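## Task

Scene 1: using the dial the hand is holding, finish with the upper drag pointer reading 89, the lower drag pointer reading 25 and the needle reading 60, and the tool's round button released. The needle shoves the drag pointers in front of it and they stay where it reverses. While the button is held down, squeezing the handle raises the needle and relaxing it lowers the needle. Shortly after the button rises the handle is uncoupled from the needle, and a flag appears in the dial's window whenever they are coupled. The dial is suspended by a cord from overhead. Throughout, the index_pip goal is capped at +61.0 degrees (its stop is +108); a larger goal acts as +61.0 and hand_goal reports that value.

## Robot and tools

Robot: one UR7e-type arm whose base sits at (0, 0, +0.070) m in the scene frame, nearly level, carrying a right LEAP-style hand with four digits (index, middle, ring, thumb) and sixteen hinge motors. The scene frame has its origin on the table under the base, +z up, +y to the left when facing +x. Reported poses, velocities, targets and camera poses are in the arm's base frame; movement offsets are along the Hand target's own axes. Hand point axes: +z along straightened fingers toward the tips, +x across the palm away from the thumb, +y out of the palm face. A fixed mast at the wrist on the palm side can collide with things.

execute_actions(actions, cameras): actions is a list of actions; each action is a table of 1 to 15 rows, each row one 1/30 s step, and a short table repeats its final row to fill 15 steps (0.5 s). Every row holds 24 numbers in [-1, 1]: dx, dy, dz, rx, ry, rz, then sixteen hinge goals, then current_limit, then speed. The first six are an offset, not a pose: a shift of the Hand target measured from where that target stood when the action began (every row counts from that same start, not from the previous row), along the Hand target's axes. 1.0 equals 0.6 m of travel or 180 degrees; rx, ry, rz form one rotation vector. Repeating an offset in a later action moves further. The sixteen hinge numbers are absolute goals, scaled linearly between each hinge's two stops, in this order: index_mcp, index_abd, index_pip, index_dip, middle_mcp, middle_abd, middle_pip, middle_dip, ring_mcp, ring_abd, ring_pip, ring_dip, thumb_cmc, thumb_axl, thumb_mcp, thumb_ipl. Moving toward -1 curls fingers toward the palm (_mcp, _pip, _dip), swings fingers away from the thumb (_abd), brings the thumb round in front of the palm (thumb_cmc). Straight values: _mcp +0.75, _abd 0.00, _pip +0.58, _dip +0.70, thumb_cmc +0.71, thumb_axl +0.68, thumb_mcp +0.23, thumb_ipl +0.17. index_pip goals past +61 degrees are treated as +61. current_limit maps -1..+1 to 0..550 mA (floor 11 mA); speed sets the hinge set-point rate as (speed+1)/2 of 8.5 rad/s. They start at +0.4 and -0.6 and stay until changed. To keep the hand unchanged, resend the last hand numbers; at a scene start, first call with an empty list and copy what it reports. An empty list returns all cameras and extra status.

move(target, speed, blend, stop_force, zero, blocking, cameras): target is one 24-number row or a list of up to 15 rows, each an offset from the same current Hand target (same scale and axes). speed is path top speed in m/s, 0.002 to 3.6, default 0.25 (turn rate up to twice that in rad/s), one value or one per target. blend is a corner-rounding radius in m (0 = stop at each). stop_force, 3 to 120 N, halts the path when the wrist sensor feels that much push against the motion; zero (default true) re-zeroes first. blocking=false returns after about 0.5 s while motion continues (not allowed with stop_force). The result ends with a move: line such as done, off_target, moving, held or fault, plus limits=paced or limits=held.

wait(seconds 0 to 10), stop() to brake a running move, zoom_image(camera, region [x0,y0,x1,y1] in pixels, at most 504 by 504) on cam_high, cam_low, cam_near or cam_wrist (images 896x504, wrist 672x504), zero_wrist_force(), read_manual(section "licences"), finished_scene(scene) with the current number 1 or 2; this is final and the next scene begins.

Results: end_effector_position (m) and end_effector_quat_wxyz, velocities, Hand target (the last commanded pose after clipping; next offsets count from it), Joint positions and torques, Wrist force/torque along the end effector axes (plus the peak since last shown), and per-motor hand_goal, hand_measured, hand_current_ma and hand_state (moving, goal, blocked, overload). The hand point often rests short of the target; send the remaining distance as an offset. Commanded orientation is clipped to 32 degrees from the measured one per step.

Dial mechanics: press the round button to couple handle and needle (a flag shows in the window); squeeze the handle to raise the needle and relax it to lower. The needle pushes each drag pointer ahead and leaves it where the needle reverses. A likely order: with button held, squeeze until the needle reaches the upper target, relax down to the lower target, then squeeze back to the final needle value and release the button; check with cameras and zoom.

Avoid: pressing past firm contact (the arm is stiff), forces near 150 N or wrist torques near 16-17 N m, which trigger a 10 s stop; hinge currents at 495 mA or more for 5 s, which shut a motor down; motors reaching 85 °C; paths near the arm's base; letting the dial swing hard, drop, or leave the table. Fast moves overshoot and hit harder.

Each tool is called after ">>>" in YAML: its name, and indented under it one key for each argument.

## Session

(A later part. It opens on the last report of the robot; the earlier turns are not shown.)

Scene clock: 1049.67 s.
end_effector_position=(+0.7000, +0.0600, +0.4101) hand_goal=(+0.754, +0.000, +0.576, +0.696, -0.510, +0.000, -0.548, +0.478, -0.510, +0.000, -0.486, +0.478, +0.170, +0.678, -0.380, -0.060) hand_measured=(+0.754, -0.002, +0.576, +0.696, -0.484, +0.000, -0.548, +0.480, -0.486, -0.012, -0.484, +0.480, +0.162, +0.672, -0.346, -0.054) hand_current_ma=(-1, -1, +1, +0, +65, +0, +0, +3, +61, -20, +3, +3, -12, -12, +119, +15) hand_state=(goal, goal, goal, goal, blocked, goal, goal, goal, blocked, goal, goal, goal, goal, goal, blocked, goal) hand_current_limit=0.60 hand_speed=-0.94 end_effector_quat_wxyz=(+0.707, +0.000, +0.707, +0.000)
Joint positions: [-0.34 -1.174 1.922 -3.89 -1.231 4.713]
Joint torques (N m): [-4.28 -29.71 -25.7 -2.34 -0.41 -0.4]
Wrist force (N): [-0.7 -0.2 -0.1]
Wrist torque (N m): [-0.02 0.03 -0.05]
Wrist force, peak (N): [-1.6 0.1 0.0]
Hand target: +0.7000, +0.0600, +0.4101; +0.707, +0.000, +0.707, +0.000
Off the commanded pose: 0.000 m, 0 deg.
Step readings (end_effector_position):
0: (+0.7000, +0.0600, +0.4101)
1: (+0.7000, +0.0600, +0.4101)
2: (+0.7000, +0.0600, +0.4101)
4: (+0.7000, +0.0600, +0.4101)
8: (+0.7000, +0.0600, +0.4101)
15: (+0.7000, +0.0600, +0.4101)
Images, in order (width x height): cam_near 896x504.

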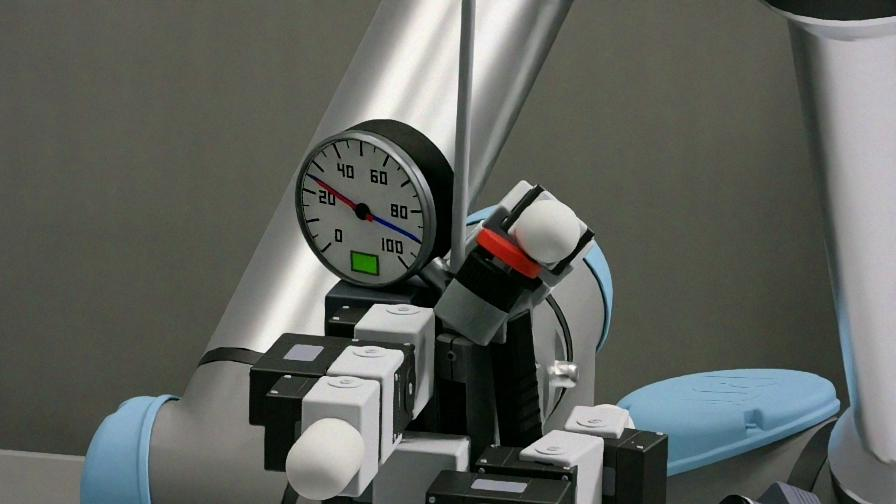

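>>> execute_actions:
  actions:
    - [[0,0,0,0,0,0,0.754,0.0,0.576,0.696,-0.51,0.0,-0.540,0.478,-0.51,0.0,-0.475,0.478,0.17,0.677,-0.38,-0.06,0.6,-0.94]]
  cameras: ["cam_near"]

>>> zoom_image:
  camera: "cam_near"
  region: [295, 150, 375, 230]

Scene clock: 1068.73 s.
end_effector_position=(+0.7000, +0.0600, +0.4101) hand_goal=(+0.754, +0.000, +0.576, +0.696, -0.510, +0.000, -0.540, +0.478, -0.510, +0.000, -0.474, +0.478, +0.170, +0.678, -0.380, -0.060) hand_measured=(+0.754, -0.002, +0.576, +0.696, -0.484, +0.000, -0.540, +0.480, -0.486, -0.012, -0.472, +0.480, +0.162, +0.672, -0.346, -0.054) hand_current_ma=(-1, -1, +1, +0, +68, +0, +0, +3, +61, -20, +2, +3, -12, -12, +119, +15) hand_state=(goal, goal, goal, goal, blocked, goal, goal, goal, blocked, goal, goal, goal, goal, goal, blocked, goal) hand_current_limit=0.60 hand_speed=-0.94 end_effector_quat_wxyz=(+0.707, +0.000, +0.707, +0.000)
Joint positions: [-0.34 -1.174 1.922 -3.89 -1.231 4.713]
Joint torques (N m): [-4.36 -29.53 -26.34 -2.79 -0.46 -0.28]
Wrist force (N): [-0.8 -0.3 -0.2]
Wrist torque (N m): [-0.02 0.05 -0.05]
Wrist force, peak (N): [-1.3 -0.4 -0.4]
Hand target: +0.7000, +0.0600, +0.4101; +0.707, +0.000, +0.707, +0.000
Off the commanded pose: 0.000 m, 0 deg.
Step readings (end_effector_position):
0: (+0.7000, +0.0600, +0.4101)
1: (+0.7000, +0.0600, +0.4101)
2: (+0.7000, +0.0600, +0.4101)
4: (+0.7000, +0.0600, +0.4101)
8: (+0.7000, +0.0600, +0.4101)
15: (+0.7000, +0.0600, +0.4101)
Images, in order (width x height): cam_near 896x504.

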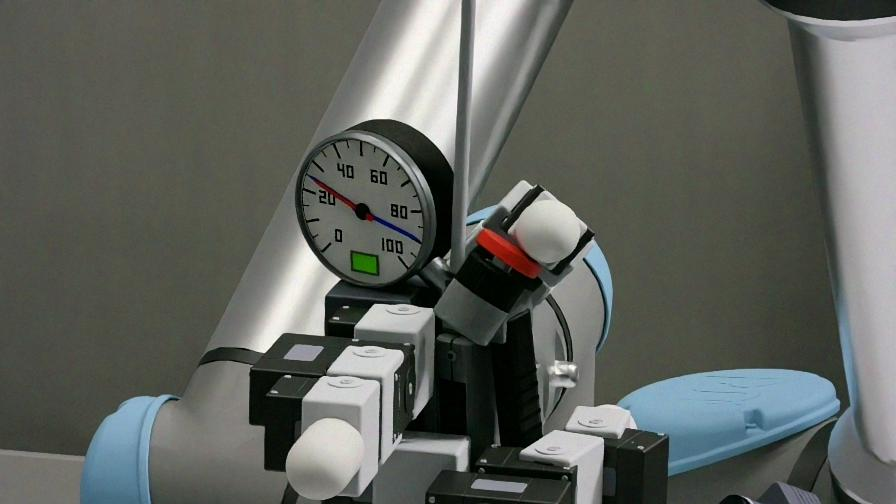

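Scaled by 6.300 from the camera's 896x504 image, which has a finer 1280x720 frame.

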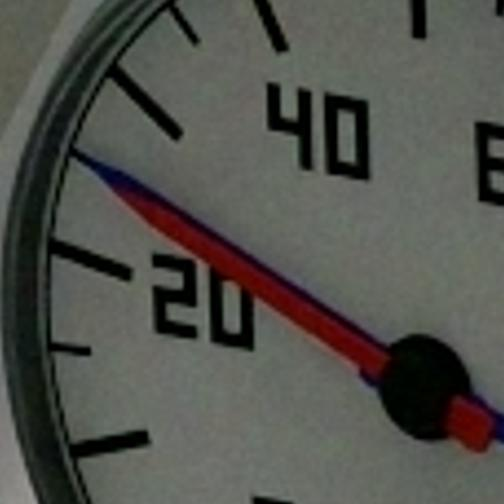

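>>> execute_actions:
  actions:
    - [[0,0,0,0,0,0,0.754,0.0,0.576,0.696,-0.51,0.0,-0.76,0.478,-0.51,0.0,-0.78,0.478,0.17,0.677,-0.38,-0.06,0.6,-0.8]]
    - [[0,0,0,0,0,0,0.754,0.0,0.576,0.696,-0.51,0.0,-0.80,0.478,-0.51,0.0,-0.84,0.478,0.17,0.677,-0.38,-0.06,0.6,-0.8]]
    - [[0,0,0,0,0,0,0.754,0.0,0.576,0.696,-0.51,0.0,-0.80,0.478,-0.51,0.0,-0.84,0.478,0.17,0.677,-0.06,-0.06,0.6,-0.7]]
    - [[0,0,0,0,0,0,0.754,0.0,0.576,0.696,-0.51,0.0,-0.78,0.478,-0.51,0.0,-0.80,0.478,0.17,0.677,-0.06,-0.06,0.6,-0.7]]
    - [[0,0,0,0,0,0,0.754,0.0,0.576,0.696,-0.51,0.0,-0.44,0.478,-0.51,0.0,-0.34,0.478,0.17,0.677,-0.06,-0.06,0.6,-0.75]]
    - [[0,0,0,0,0,0,0.754,0.0,0.576,0.696,-0.51,0.0,-0.38,0.478,-0.51,0.0,-0.26,0.478,0.17,0.677,-0.06,-0.06,0.6,-0.75]]
    - [[0,0,0,0,0,0,0.754,0.0,0.576,0.696,-0.51,0.0,-0.40,0.478,-0.51,0.0,-0.28,0.478,0.17,0.677,-0.38,-0.06,0.6,-0.7]]
    - [[0,0,0,0,0,0,0.754,0.0,0.576,0.696,-0.51,0.0,-0.40,0.478,-0.51,0.0,-0.28,0.478,0.17,0.677,-0.38,-0.06,0.6,-0.7]]
  cameras: ["cam_near"]

>>> zoom_image:
  camera: "cam_near"
  region: [290, 120, 650, 400]

Scene clock: 1091.03 s.
end_effector_position=(+0.7000, +0.0600, +0.4101) hand_goal=(+0.754, +0.000, +0.576, +0.696, -0.510, +0.000, -0.400, +0.478, -0.510, +0.000, -0.280, +0.478, +0.170, +0.678, -0.380, -0.060) hand_measured=(+0.754, -0.002, +0.576, +0.696, -0.500, +0.004, -0.394, +0.480, -0.502, -0.010, -0.274, +0.480, +0.164, +0.672, -0.338, -0.050) hand_current_ma=(-1, -1, +1, +0, +19, +3, +11, +3, +14, -15, +9, +1, -8, -13, +154, +27) hand_state=(goal, goal, goal, goal, goal, goal, goal, goal, goal, goal, goal, goal, goal, goal, blocked, goal) hand_current_limit=0.60 hand_speed=-0.70 end_effector_quat_wxyz=(+0.707, +0.000, +0.707, +0.000)
Joint positions: [-0.34 -1.174 1.922 -3.89 -1.231 4.713]
Joint torques (N m): [-3.58 -29.94 -25.5 -3 -0.32 -0.47]
Wrist force (N): [-2.5 -0.2 -0.3]
Wrist torque (N m): [-0.01 0.12 -0.16]
Wrist force, peak (N): [-3.5 0.0 -0.3]
Hand target: +0.7000, +0.0600, +0.4101; +0.707, +0.000, +0.707, +0.000
Off the commanded pose: 0.000 m, 0 deg.
Step readings (end_effector_position):
0: (+0.7000, +0.0600, +0.4101)
1: (+0.7000, +0.0600, +0.4101)
2: (+0.7000, +0.0600, +0.4101)
4: (+0.7000, +0.0600, +0.4101)
8: (+0.7000, +0.0600, +0.4101)
15: (+0.7000, +0.0600, +0.4101)
16: (+0.7000, +0.0600, +0.4101)
17: (+0.7000, +0.0600, +0.4101)
19: (+0.7000, +0.0600, +0.4101)
23: (+0.7000, +0.0600, +0.4101)
30: (+0.7000, +0.0600, +0.4101)
31: (+0.7000, +0.0600, +0.4101)
32: (+0.7000, +0.0600, +0.4101)
34: (+0.7000, +0.0600, +0.4101)
38: (+0.7000, +0.0600, +0.4101)
45: (+0.7000, +0.0600, +0.4101)
46: (+0.7000, +0.0600, +0.4101)
47: (+0.7000, +0.0600, +0.4101)
49: (+0.7000, +0.0600, +0.4101)
53: (+0.7000, +0.0600, +0.4101)
60: (+0.7000, +0.0600, +0.4101)
61: (+0.7000, +0.0600, +0.4101)
62: (+0.7000, +0.0600, +0.4101)
64: (+0.7000, +0.0600, +0.4101)
68: (+0.7000, +0.0600, +0.4101)
75: (+0.7000, +0.0600, +0.4101)
76: (+0.7000, +0.0600, +0.4101)
77: (+0.7000, +0.0600, +0.4101)
79: (+0.7000, +0.0600, +0.4101)
83: (+0.7000, +0.0600, +0.4101)
90: (+0.7000, +0.0600, +0.4101)
91: (+0.7000, +0.0600, +0.4101)
92: (+0.7000, +0.0600, +0.4101)
94: (+0.7000, +0.0600, +0.4101)
98: (+0.7000, +0.0600, +0.4101)
105: (+0.7000, +0.0600, +0.4101)
106: (+0.7000, +0.0600, +0.4101)
107: (+0.7000, +0.0600, +0.4101)
109: (+0.7000, +0.0600, +0.4101)
113: (+0.7000, +0.0600, +0.4101)
120: (+0.7000, +0.0600, +0.4101)
Images, in order (width x height): cam_near 896x504.

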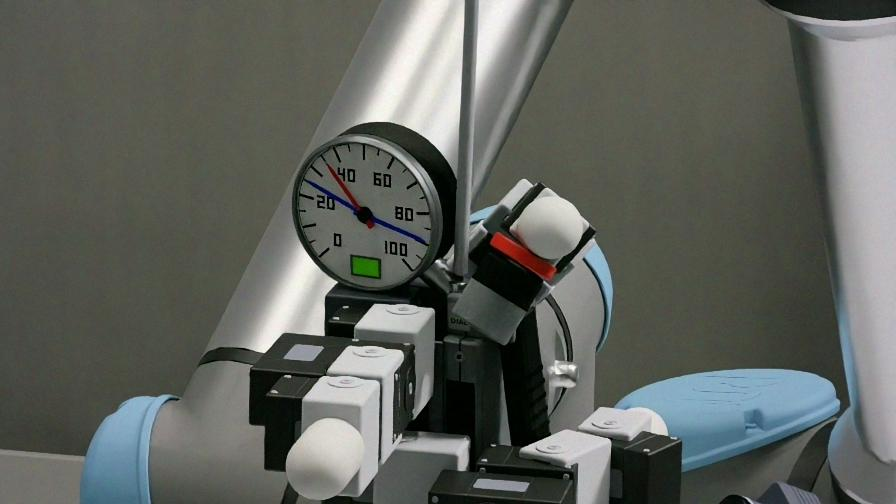

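Scaled by 1.400 from the camera's 896x504 image, which has a finer 1280x720 frame.

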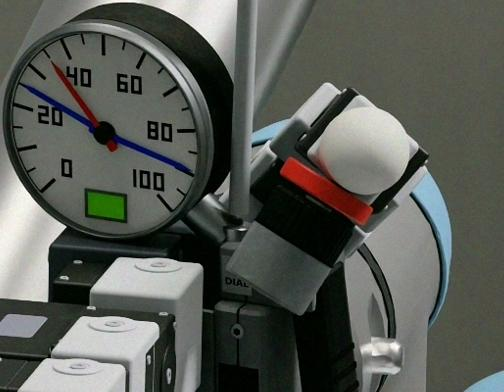

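>>> execute_actions:
  actions:
    - [[0,0,0,0,0,0,0.754,0.0,0.576,0.696,-0.51,0.0,-0.76,0.478,-0.51,0.0,-0.78,0.478,0.17,0.677,-0.38,-0.06,0.6,-0.8]]
    - [[0,0,0,0,0,0,0.754,0.0,0.576,0.696,-0.51,0.0,-0.80,0.478,-0.51,0.0,-0.84,0.478,0.17,0.677,-0.40,-0.06,0.6,-0.8]]
    - [[0,0,0,0,0,0,0.754,0.0,0.576,0.696,-0.51,0.0,-0.80,0.478,-0.51,0.0,-0.84,0.478,0.17,0.677,-0.06,-0.06,0.6,-0.7]]
    - [[0,0,0,0,0,0,0.754,0.0,0.576,0.696,-0.51,0.0,-0.78,0.478,-0.51,0.0,-0.80,0.478,0.17,0.677,-0.06,-0.06,0.6,-0.7]]
    - [[0,0,0,0,0,0,0.754,0.0,0.576,0.696,-0.51,0.0,-0.44,0.478,-0.51,0.0,-0.34,0.478,0.17,0.677,-0.06,-0.06,0.6,-0.75]]
    - [[0,0,0,0,0,0,0.754,0.0,0.576,0.696,-0.51,0.0,-0.40,0.478,-0.51,0.0,-0.28,0.478,0.17,0.677,-0.06,-0.06,0.6,-0.75]]
    - [[0,0,0,0,0,0,0.754,0.0,0.576,0.696,-0.51,0.0,-0.40,0.478,-0.51,0.0,-0.28,0.478,0.17,0.677,-0.38,-0.06,0.6,-0.7]]
    - [[0,0,0,0,0,0,0.754,0.0,0.576,0.696,-0.51,0.0,-0.42,0.478,-0.51,0.0,-0.30,0.478,0.17,0.677,-0.38,-0.06,0.6,-0.7]]
    - [[0,0,0,0,0,0,0.754,0.0,0.576,0.696,-0.51,0.0,-0.60,0.478,-0.51,0.0,-0.55,0.478,0.17,0.677,-0.38,-0.06,0.6,-0.85]]
  cameras: ["cam_near"]

>>> zoom_image:
  camera: "cam_near"
  region: [290, 120, 650, 400]

>>> zoom_image:
  camera: "cam_near"
  region: [290, 120, 470, 300]

Scene clock: 1115.90 s.
end_effector_position=(+0.7000, +0.0600, +0.4101) hand_goal=(+0.754, +0.000, +0.576, +0.696, -0.510, +0.000, -0.600, +0.478, -0.510, +0.000, -0.550, +0.478, +0.170, +0.678, -0.380, -0.060) hand_measured=(+0.754, -0.002, +0.576, +0.696, -0.494, +0.008, -0.582, +0.480, -0.502, -0.010, -0.522, +0.480, +0.170, +0.680, -0.346, -0.050) hand_current_ma=(-1, -1, +1, +0, +32, +10, +36, +3, +12, -14, +68, +1, +0, +2, +117, +24) hand_state=(goal, goal, goal, goal, goal, goal, goal, goal, goal, goal, blocked, goal, goal, goal, blocked, goal) hand_current_limit=0.60 hand_speed=-0.85 end_effector_quat_wxyz=(+0.707, +0.000, +0.707, +0.000)
Joint positions: [-0.34 -1.174 1.922 -3.89 -1.231 4.713]
Joint torques (N m): [-4.23 -29.91 -25.45 -0.54 -0.29 -0.5]
Wrist force (N): [-1.5 0.2 -0.3]
Wrist torque (N m): [0.04 0.09 -0.08]
Wrist force, peak (N): [-3.4 -0.5 -0.4]
Hand target: +0.7000, +0.0600, +0.4101; +0.707, +0.000, +0.707, +0.000
Off the commanded pose: 0.000 m, 0 deg.
Step readings (end_effector_position):
0: (+0.7000, +0.0600, +0.4101)
1: (+0.7000, +0.0600, +0.4101)
2: (+0.7000, +0.0600, +0.4101)
4: (+0.7000, +0.0600, +0.4101)
8: (+0.7000, +0.0600, +0.4101)
15: (+0.7000, +0.0600, +0.4101)
16: (+0.7000, +0.0600, +0.4101)
17: (+0.7000, +0.0600, +0.4101)
19: (+0.7000, +0.0600, +0.4101)
23: (+0.7000, +0.0600, +0.4101)
30: (+0.7000, +0.0600, +0.4101)
31: (+0.7000, +0.0600, +0.4101)
32: (+0.7000, +0.0600, +0.4101)
34: (+0.7000, +0.0600, +0.4101)
38: (+0.7000, +0.0600, +0.4101)
45: (+0.7000, +0.0600, +0.4101)
46: (+0.7000, +0.0600, +0.4101)
47: (+0.7000, +0.0600, +0.4101)
49: (+0.7000, +0.0600, +0.4101)
53: (+0.7000, +0.0600, +0.4101)
60: (+0.7000, +0.0600, +0.4101)
61: (+0.7000, +0.0600, +0.4101)
62: (+0.7000, +0.0600, +0.4101)
64: (+0.7000, +0.0600, +0.4101)
68: (+0.7000, +0.0600, +0.4101)
75: (+0.7000, +0.0600, +0.4101)
76: (+0.7000, +0.0600, +0.4101)
77: (+0.7000, +0.0600, +0.4101)
79: (+0.7000, +0.0600, +0.4101)
83: (+0.7000, +0.0600, +0.4101)
90: (+0.7000, +0.0600, +0.4101)
91: (+0.7000, +0.0600, +0.4101)
92: (+0.7000, +0.0600, +0.4101)
94: (+0.7000, +0.0600, +0.4101)
98: (+0.7000, +0.0600, +0.4101)
105: (+0.7000, +0.0600, +0.4101)
106: (+0.7000, +0.0600, +0.4101)
107: (+0.7000, +0.0600, +0.4101)
109: (+0.7000, +0.0600, +0.4101)
113: (+0.7000, +0.0600, +0.4101)
120: (+0.7000, +0.0600, +0.4101)
121: (+0.7000, +0.0600, +0.4101)
122: (+0.7000, +0.0600, +0.4101)
124: (+0.7000, +0.0600, +0.4101)
128: (+0.7000, +0.0600, +0.4101)
135: (+0.7000, +0.0600, +0.4101)
Images, in order (width x height): cam_near 896x504.

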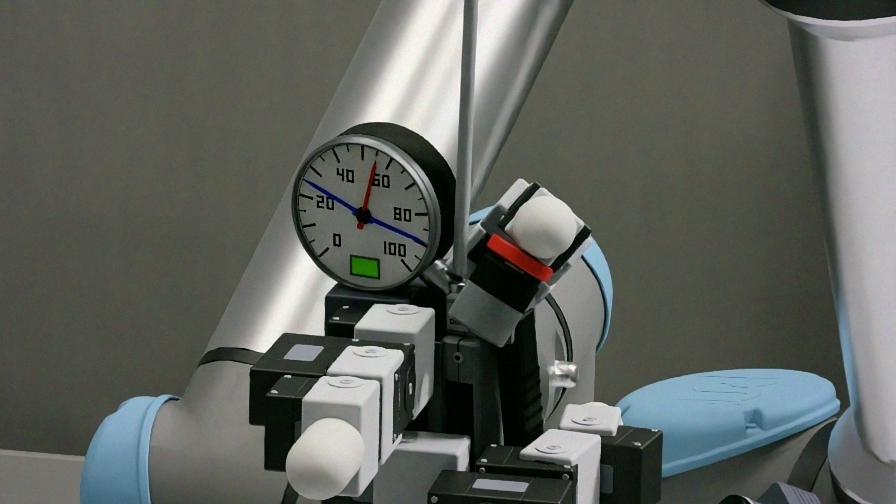

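Scaled by 1.400 from the camera's 896x504 image, which has a finer 1280x720 frame.

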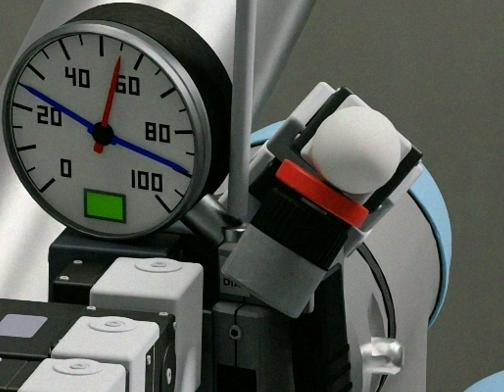

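Scaled by 2.800 from the camera's 896x504 image, which has a finer 1280x720 frame.

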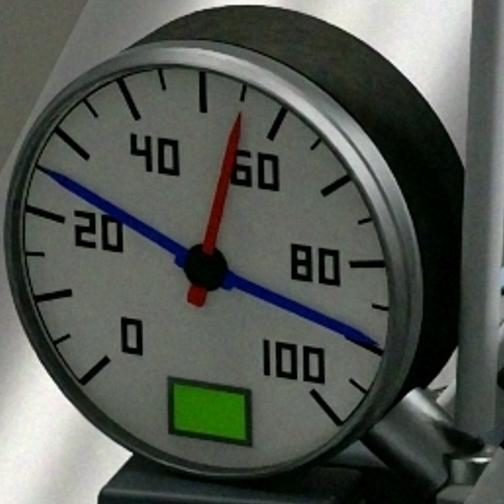

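>>> execute_actions:
  actions:
    - [[0,0,0,0,0,0,0.754,0.0,0.576,0.696,-0.51,0.0,-0.67,0.478,-0.51,0.0,-0.66,0.478,0.17,0.677,-0.38,-0.06,0.6,-0.88]]
  cameras: ["cam_near"]

>>> zoom_image:
  camera: "cam_near"
  region: [290, 120, 470, 300]

Scene clock: 1123.80 s.
end_effector_position=(+0.7000, +0.0600, +0.4101) hand_goal=(+0.754, +0.000, +0.576, +0.696, -0.510, +0.000, -0.670, +0.478, -0.510, +0.000, -0.660, +0.478, +0.170, +0.678, -0.380, -0.060) hand_measured=(+0.754, -0.002, +0.576, +0.696, -0.494, +0.006, -0.658, +0.480, -0.502, -0.010, -0.620, +0.480, +0.170, +0.680, -0.346, -0.050) hand_current_ma=(-1, -1, +1, +0, +32, +7, +24, +3, +16, -14, +101, +1, +0, +2, +117, +24) hand_state=(goal, goal, goal, goal, goal, goal, goal, goal, goal, goal, blocked, goal, goal, goal, blocked, goal) hand_current_limit=0.60 hand_speed=-0.88 end_effector_quat_wxyz=(+0.707, +0.000, +0.707, +0.000)
Joint positions: [-0.34 -1.174 1.922 -3.89 -1.231 4.713]
Joint torques (N m): [-3.8 -29.74 -25.69 0.17 -0.21 -0.52]
Wrist force (N): [-1.3 -0.3 -0.1]
Wrist torque (N m): [-0.02 0.05 -0.07]
Wrist force, peak (N): [-1.9 -0.1 -0.2]
Hand target: +0.7000, +0.0600, +0.4101; +0.707, +0.000, +0.707, +0.000
Off the commanded pose: 0.000 m, 0 deg.
Step readings (end_effector_position):
0: (+0.7000, +0.0600, +0.4101)
1: (+0.7000, +0.0600, +0.4101)
2: (+0.7000, +0.0600, +0.4101)
4: (+0.7000, +0.0600, +0.4101)
8: (+0.7000, +0.0600, +0.4101)
15: (+0.7000, +0.0600, +0.4101)
Images, in order (width x height): cam_near 896x504.

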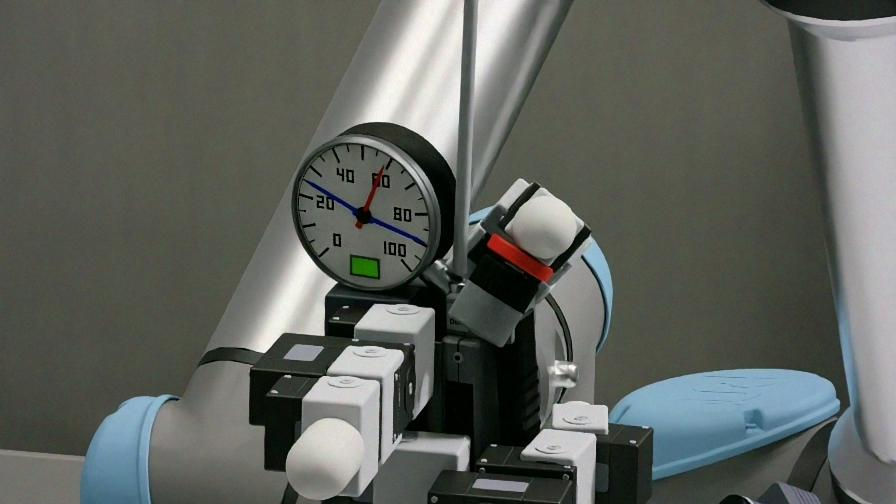

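Scaled by 2.800 from the camera's 896x504 image, which has a finer 1280x720 frame.

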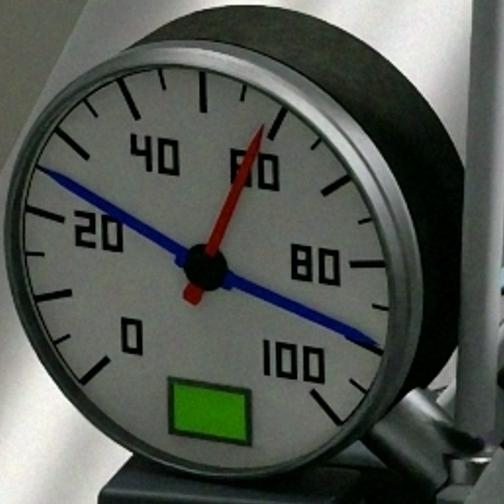

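>>> execute_actions:
  actions:
    - [[0,0,0,0,0,0,0.754,0.0,0.576,0.696,-0.51,0.0,-0.70,0.478,-0.51,0.0,-0.70,0.478,0.17,0.677,-0.38,-0.06,0.6,-0.9]]
  cameras: ["cam_near"]

>>> zoom_image:
  camera: "cam_near"
  region: [340, 130, 430, 240]

Scene clock: 1131.00 s.
end_effector_position=(+0.7000, +0.0600, +0.4101) hand_goal=(+0.754, +0.000, +0.576, +0.696, -0.510, +0.000, -0.700, +0.478, -0.510, +0.000, -0.700, +0.478, +0.170, +0.678, -0.380, -0.060) hand_measured=(+0.754, -0.002, +0.576, +0.696, -0.494, +0.006, -0.686, +0.480, -0.502, -0.010, -0.654, +0.480, +0.170, +0.680, -0.346, -0.050) hand_current_ma=(-1, -1, +1, +0, +32, +7, +27, +3, +16, -14, +125, +1, +0, +2, +116, +24) hand_state=(goal, goal, goal, goal, goal, goal, goal, goal, goal, goal, blocked, goal, goal, goal, blocked, goal) hand_current_limit=0.60 hand_speed=-0.90 end_effector_quat_wxyz=(+0.707, +0.000, +0.707, +0.000)
Joint positions: [-0.34 -1.174 1.922 -3.89 -1.231 4.713]
Joint torques (N m): [-3.5 -29.73 -23.76 -0.04 -0.1 -0.64]
Wrist force (N): [-1.4 -0.1 0.0]
Wrist torque (N m): [-0.01 0.08 -0.07]
Wrist force, peak (N): [-1.9 0.2 -0.1]
Hand target: +0.7000, +0.0600, +0.4101; +0.707, +0.000, +0.707, +0.000
Off the commanded pose: 0.000 m, 0 deg.
Step readings (end_effector_position):
0: (+0.7000, +0.0600, +0.4101)
1: (+0.7000, +0.0600, +0.4101)
2: (+0.7000, +0.0600, +0.4101)
4: (+0.7000, +0.0600, +0.4101)
8: (+0.7000, +0.0600, +0.4101)
15: (+0.7000, +0.0600, +0.4101)
Images, in order (width x height): cam_near 896x504.

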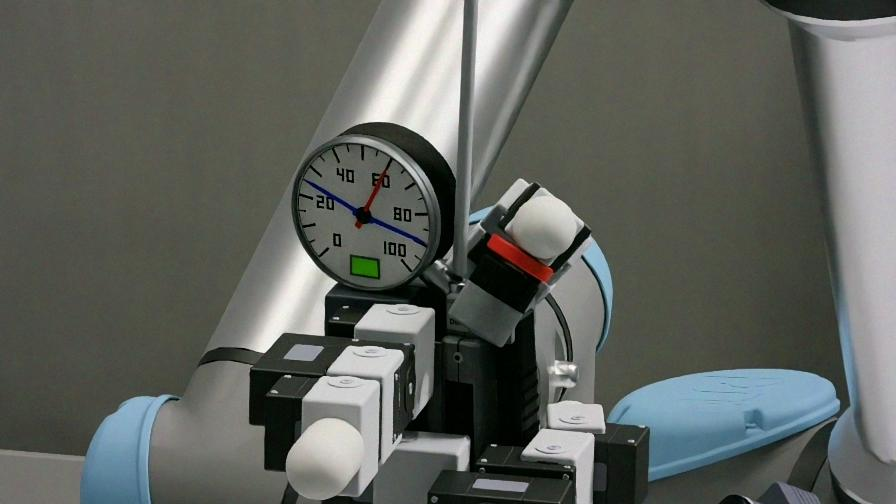

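Scaled by 4.582 from the camera's 896x504 image, which has a finer 1280x720 frame.

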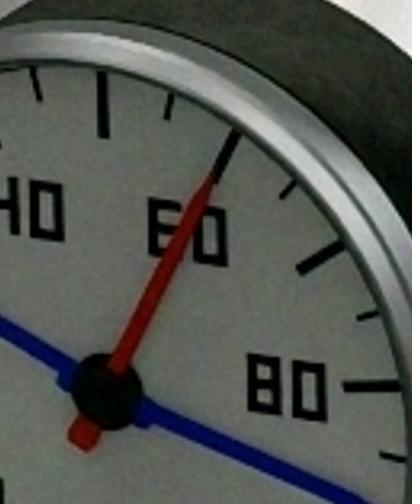

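>>> execute_actions:
  actions:
    - [[0,0,0,0,0,0,0.754,0.0,0.576,0.696,-0.51,0.0,-0.705,0.478,-0.51,0.0,-0.708,0.478,0.17,0.677,-0.38,-0.06,0.6,-0.9]]
    - [[0,0,0,0,0,0,0.754,0.0,0.576,0.696,-0.51,0.0,-0.705,0.478,-0.51,0.0,-0.708,0.478,0.17,0.677,-0.06,-0.06,0.6,-0.7]]
    - [[0,0,0,0,0,0,0.754,0.0,0.576,0.696,-0.51,0.0,-0.705,0.478,-0.51,0.0,-0.708,0.478,0.17,0.677,-0.06,-0.06,0.6,-0.7]]
  cameras: ["cam_near"]

>>> zoom_image:
  camera: "cam_near"
  region: [290, 120, 470, 300]

>>> zoom_image:
  camera: "cam_near"
  region: [340, 130, 430, 240]

Scene clock: 1146.33 s.
end_effector_position=(+0.7000, +0.0600, +0.4101) hand_goal=(+0.754, +0.000, +0.576, +0.696, -0.510, +0.000, -0.704, +0.478, -0.510, +0.000, -0.708, +0.478, +0.170, +0.678, -0.060, -0.060) hand_measured=(+0.754, -0.002, +0.576, +0.696, -0.494, +0.004, -0.692, +0.480, -0.500, -0.010, -0.662, +0.480, +0.168, +0.678, -0.064, -0.058) hand_current_ma=(-1, -1, +1, +0, +32, +5, +22, +3, +17, -14, +122, +1, -2, +0, -9, +2) hand_state=(goal, goal, goal, goal, goal, goal, goal, goal, goal, goal, blocked, goal, goal, goal, goal, goal) hand_current_limit=0.60 hand_speed=-0.70 end_effector_quat_wxyz=(+0.707, +0.000, +0.707, +0.000)
Joint positions: [-0.34 -1.174 1.922 -3.89 -1.231 4.713]
Joint torques (N m): [-4.01 -29.09 -25.03 -0.35 -0.22 -0.56]
Wrist force (N): [-0.6 -0.2 -0.2]
Wrist torque (N m): [-0.01 0.05 -0.03]
Wrist force, peak (N): [-2.0 -0.2 -0.4]
Hand target: +0.7000, +0.0600, +0.4101; +0.707, +0.000, +0.707, +0.000
Off the commanded pose: 0.000 m, 0 deg.
Step readings (end_effector_position):
0: (+0.7000, +0.0600, +0.4101)
1: (+0.7000, +0.0600, +0.4101)
2: (+0.7000, +0.0600, +0.4101)
4: (+0.7000, +0.0600, +0.4101)
8: (+0.7000, +0.0600, +0.4101)
15: (+0.7000, +0.0600, +0.4101)
16: (+0.7000, +0.0600, +0.4101)
17: (+0.7000, +0.0600, +0.4101)
19: (+0.7000, +0.0600, +0.4101)
23: (+0.7000, +0.0600, +0.4101)
30: (+0.7000, +0.0600, +0.4101)
31: (+0.7000, +0.0600, +0.4101)
32: (+0.7000, +0.0600, +0.4101)
34: (+0.7000, +0.0600, +0.4101)
38: (+0.7000, +0.0600, +0.4101)
45: (+0.7000, +0.0600, +0.4101)
Images, in order (width x height): cam_near 896x504.

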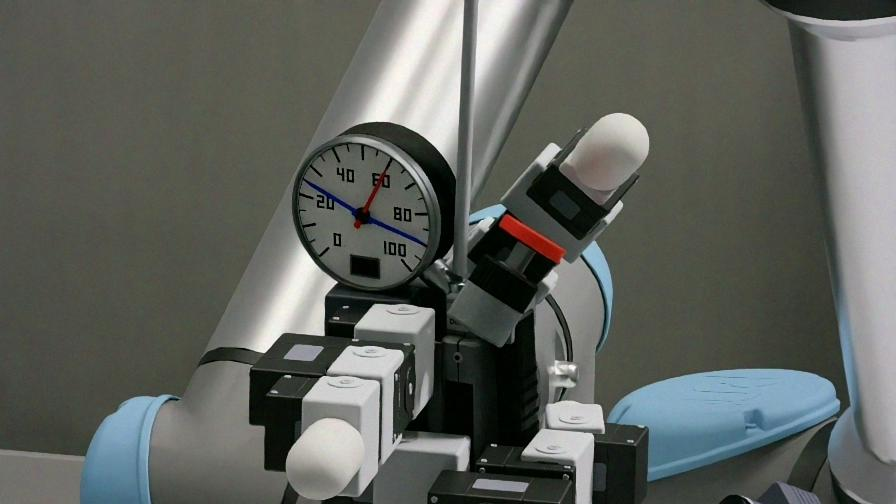

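Scaled by 2.800 from the camera's 896x504 image, which has a finer 1280x720 frame.

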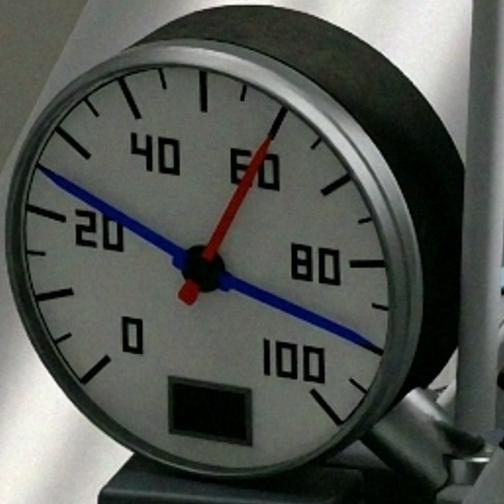

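Scaled by 4.582 from the camera's 896x504 image, which has a finer 1280x720 frame.

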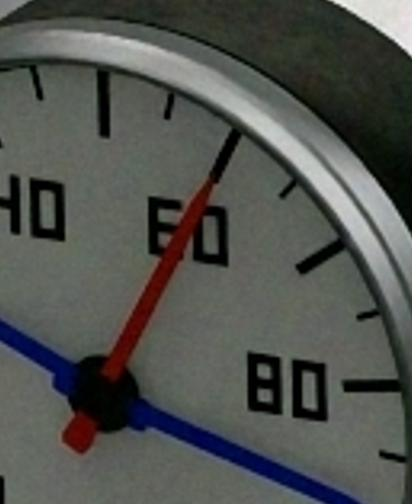

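>>> finished_scene:
  scene: 1

The scene is finished: the task was done.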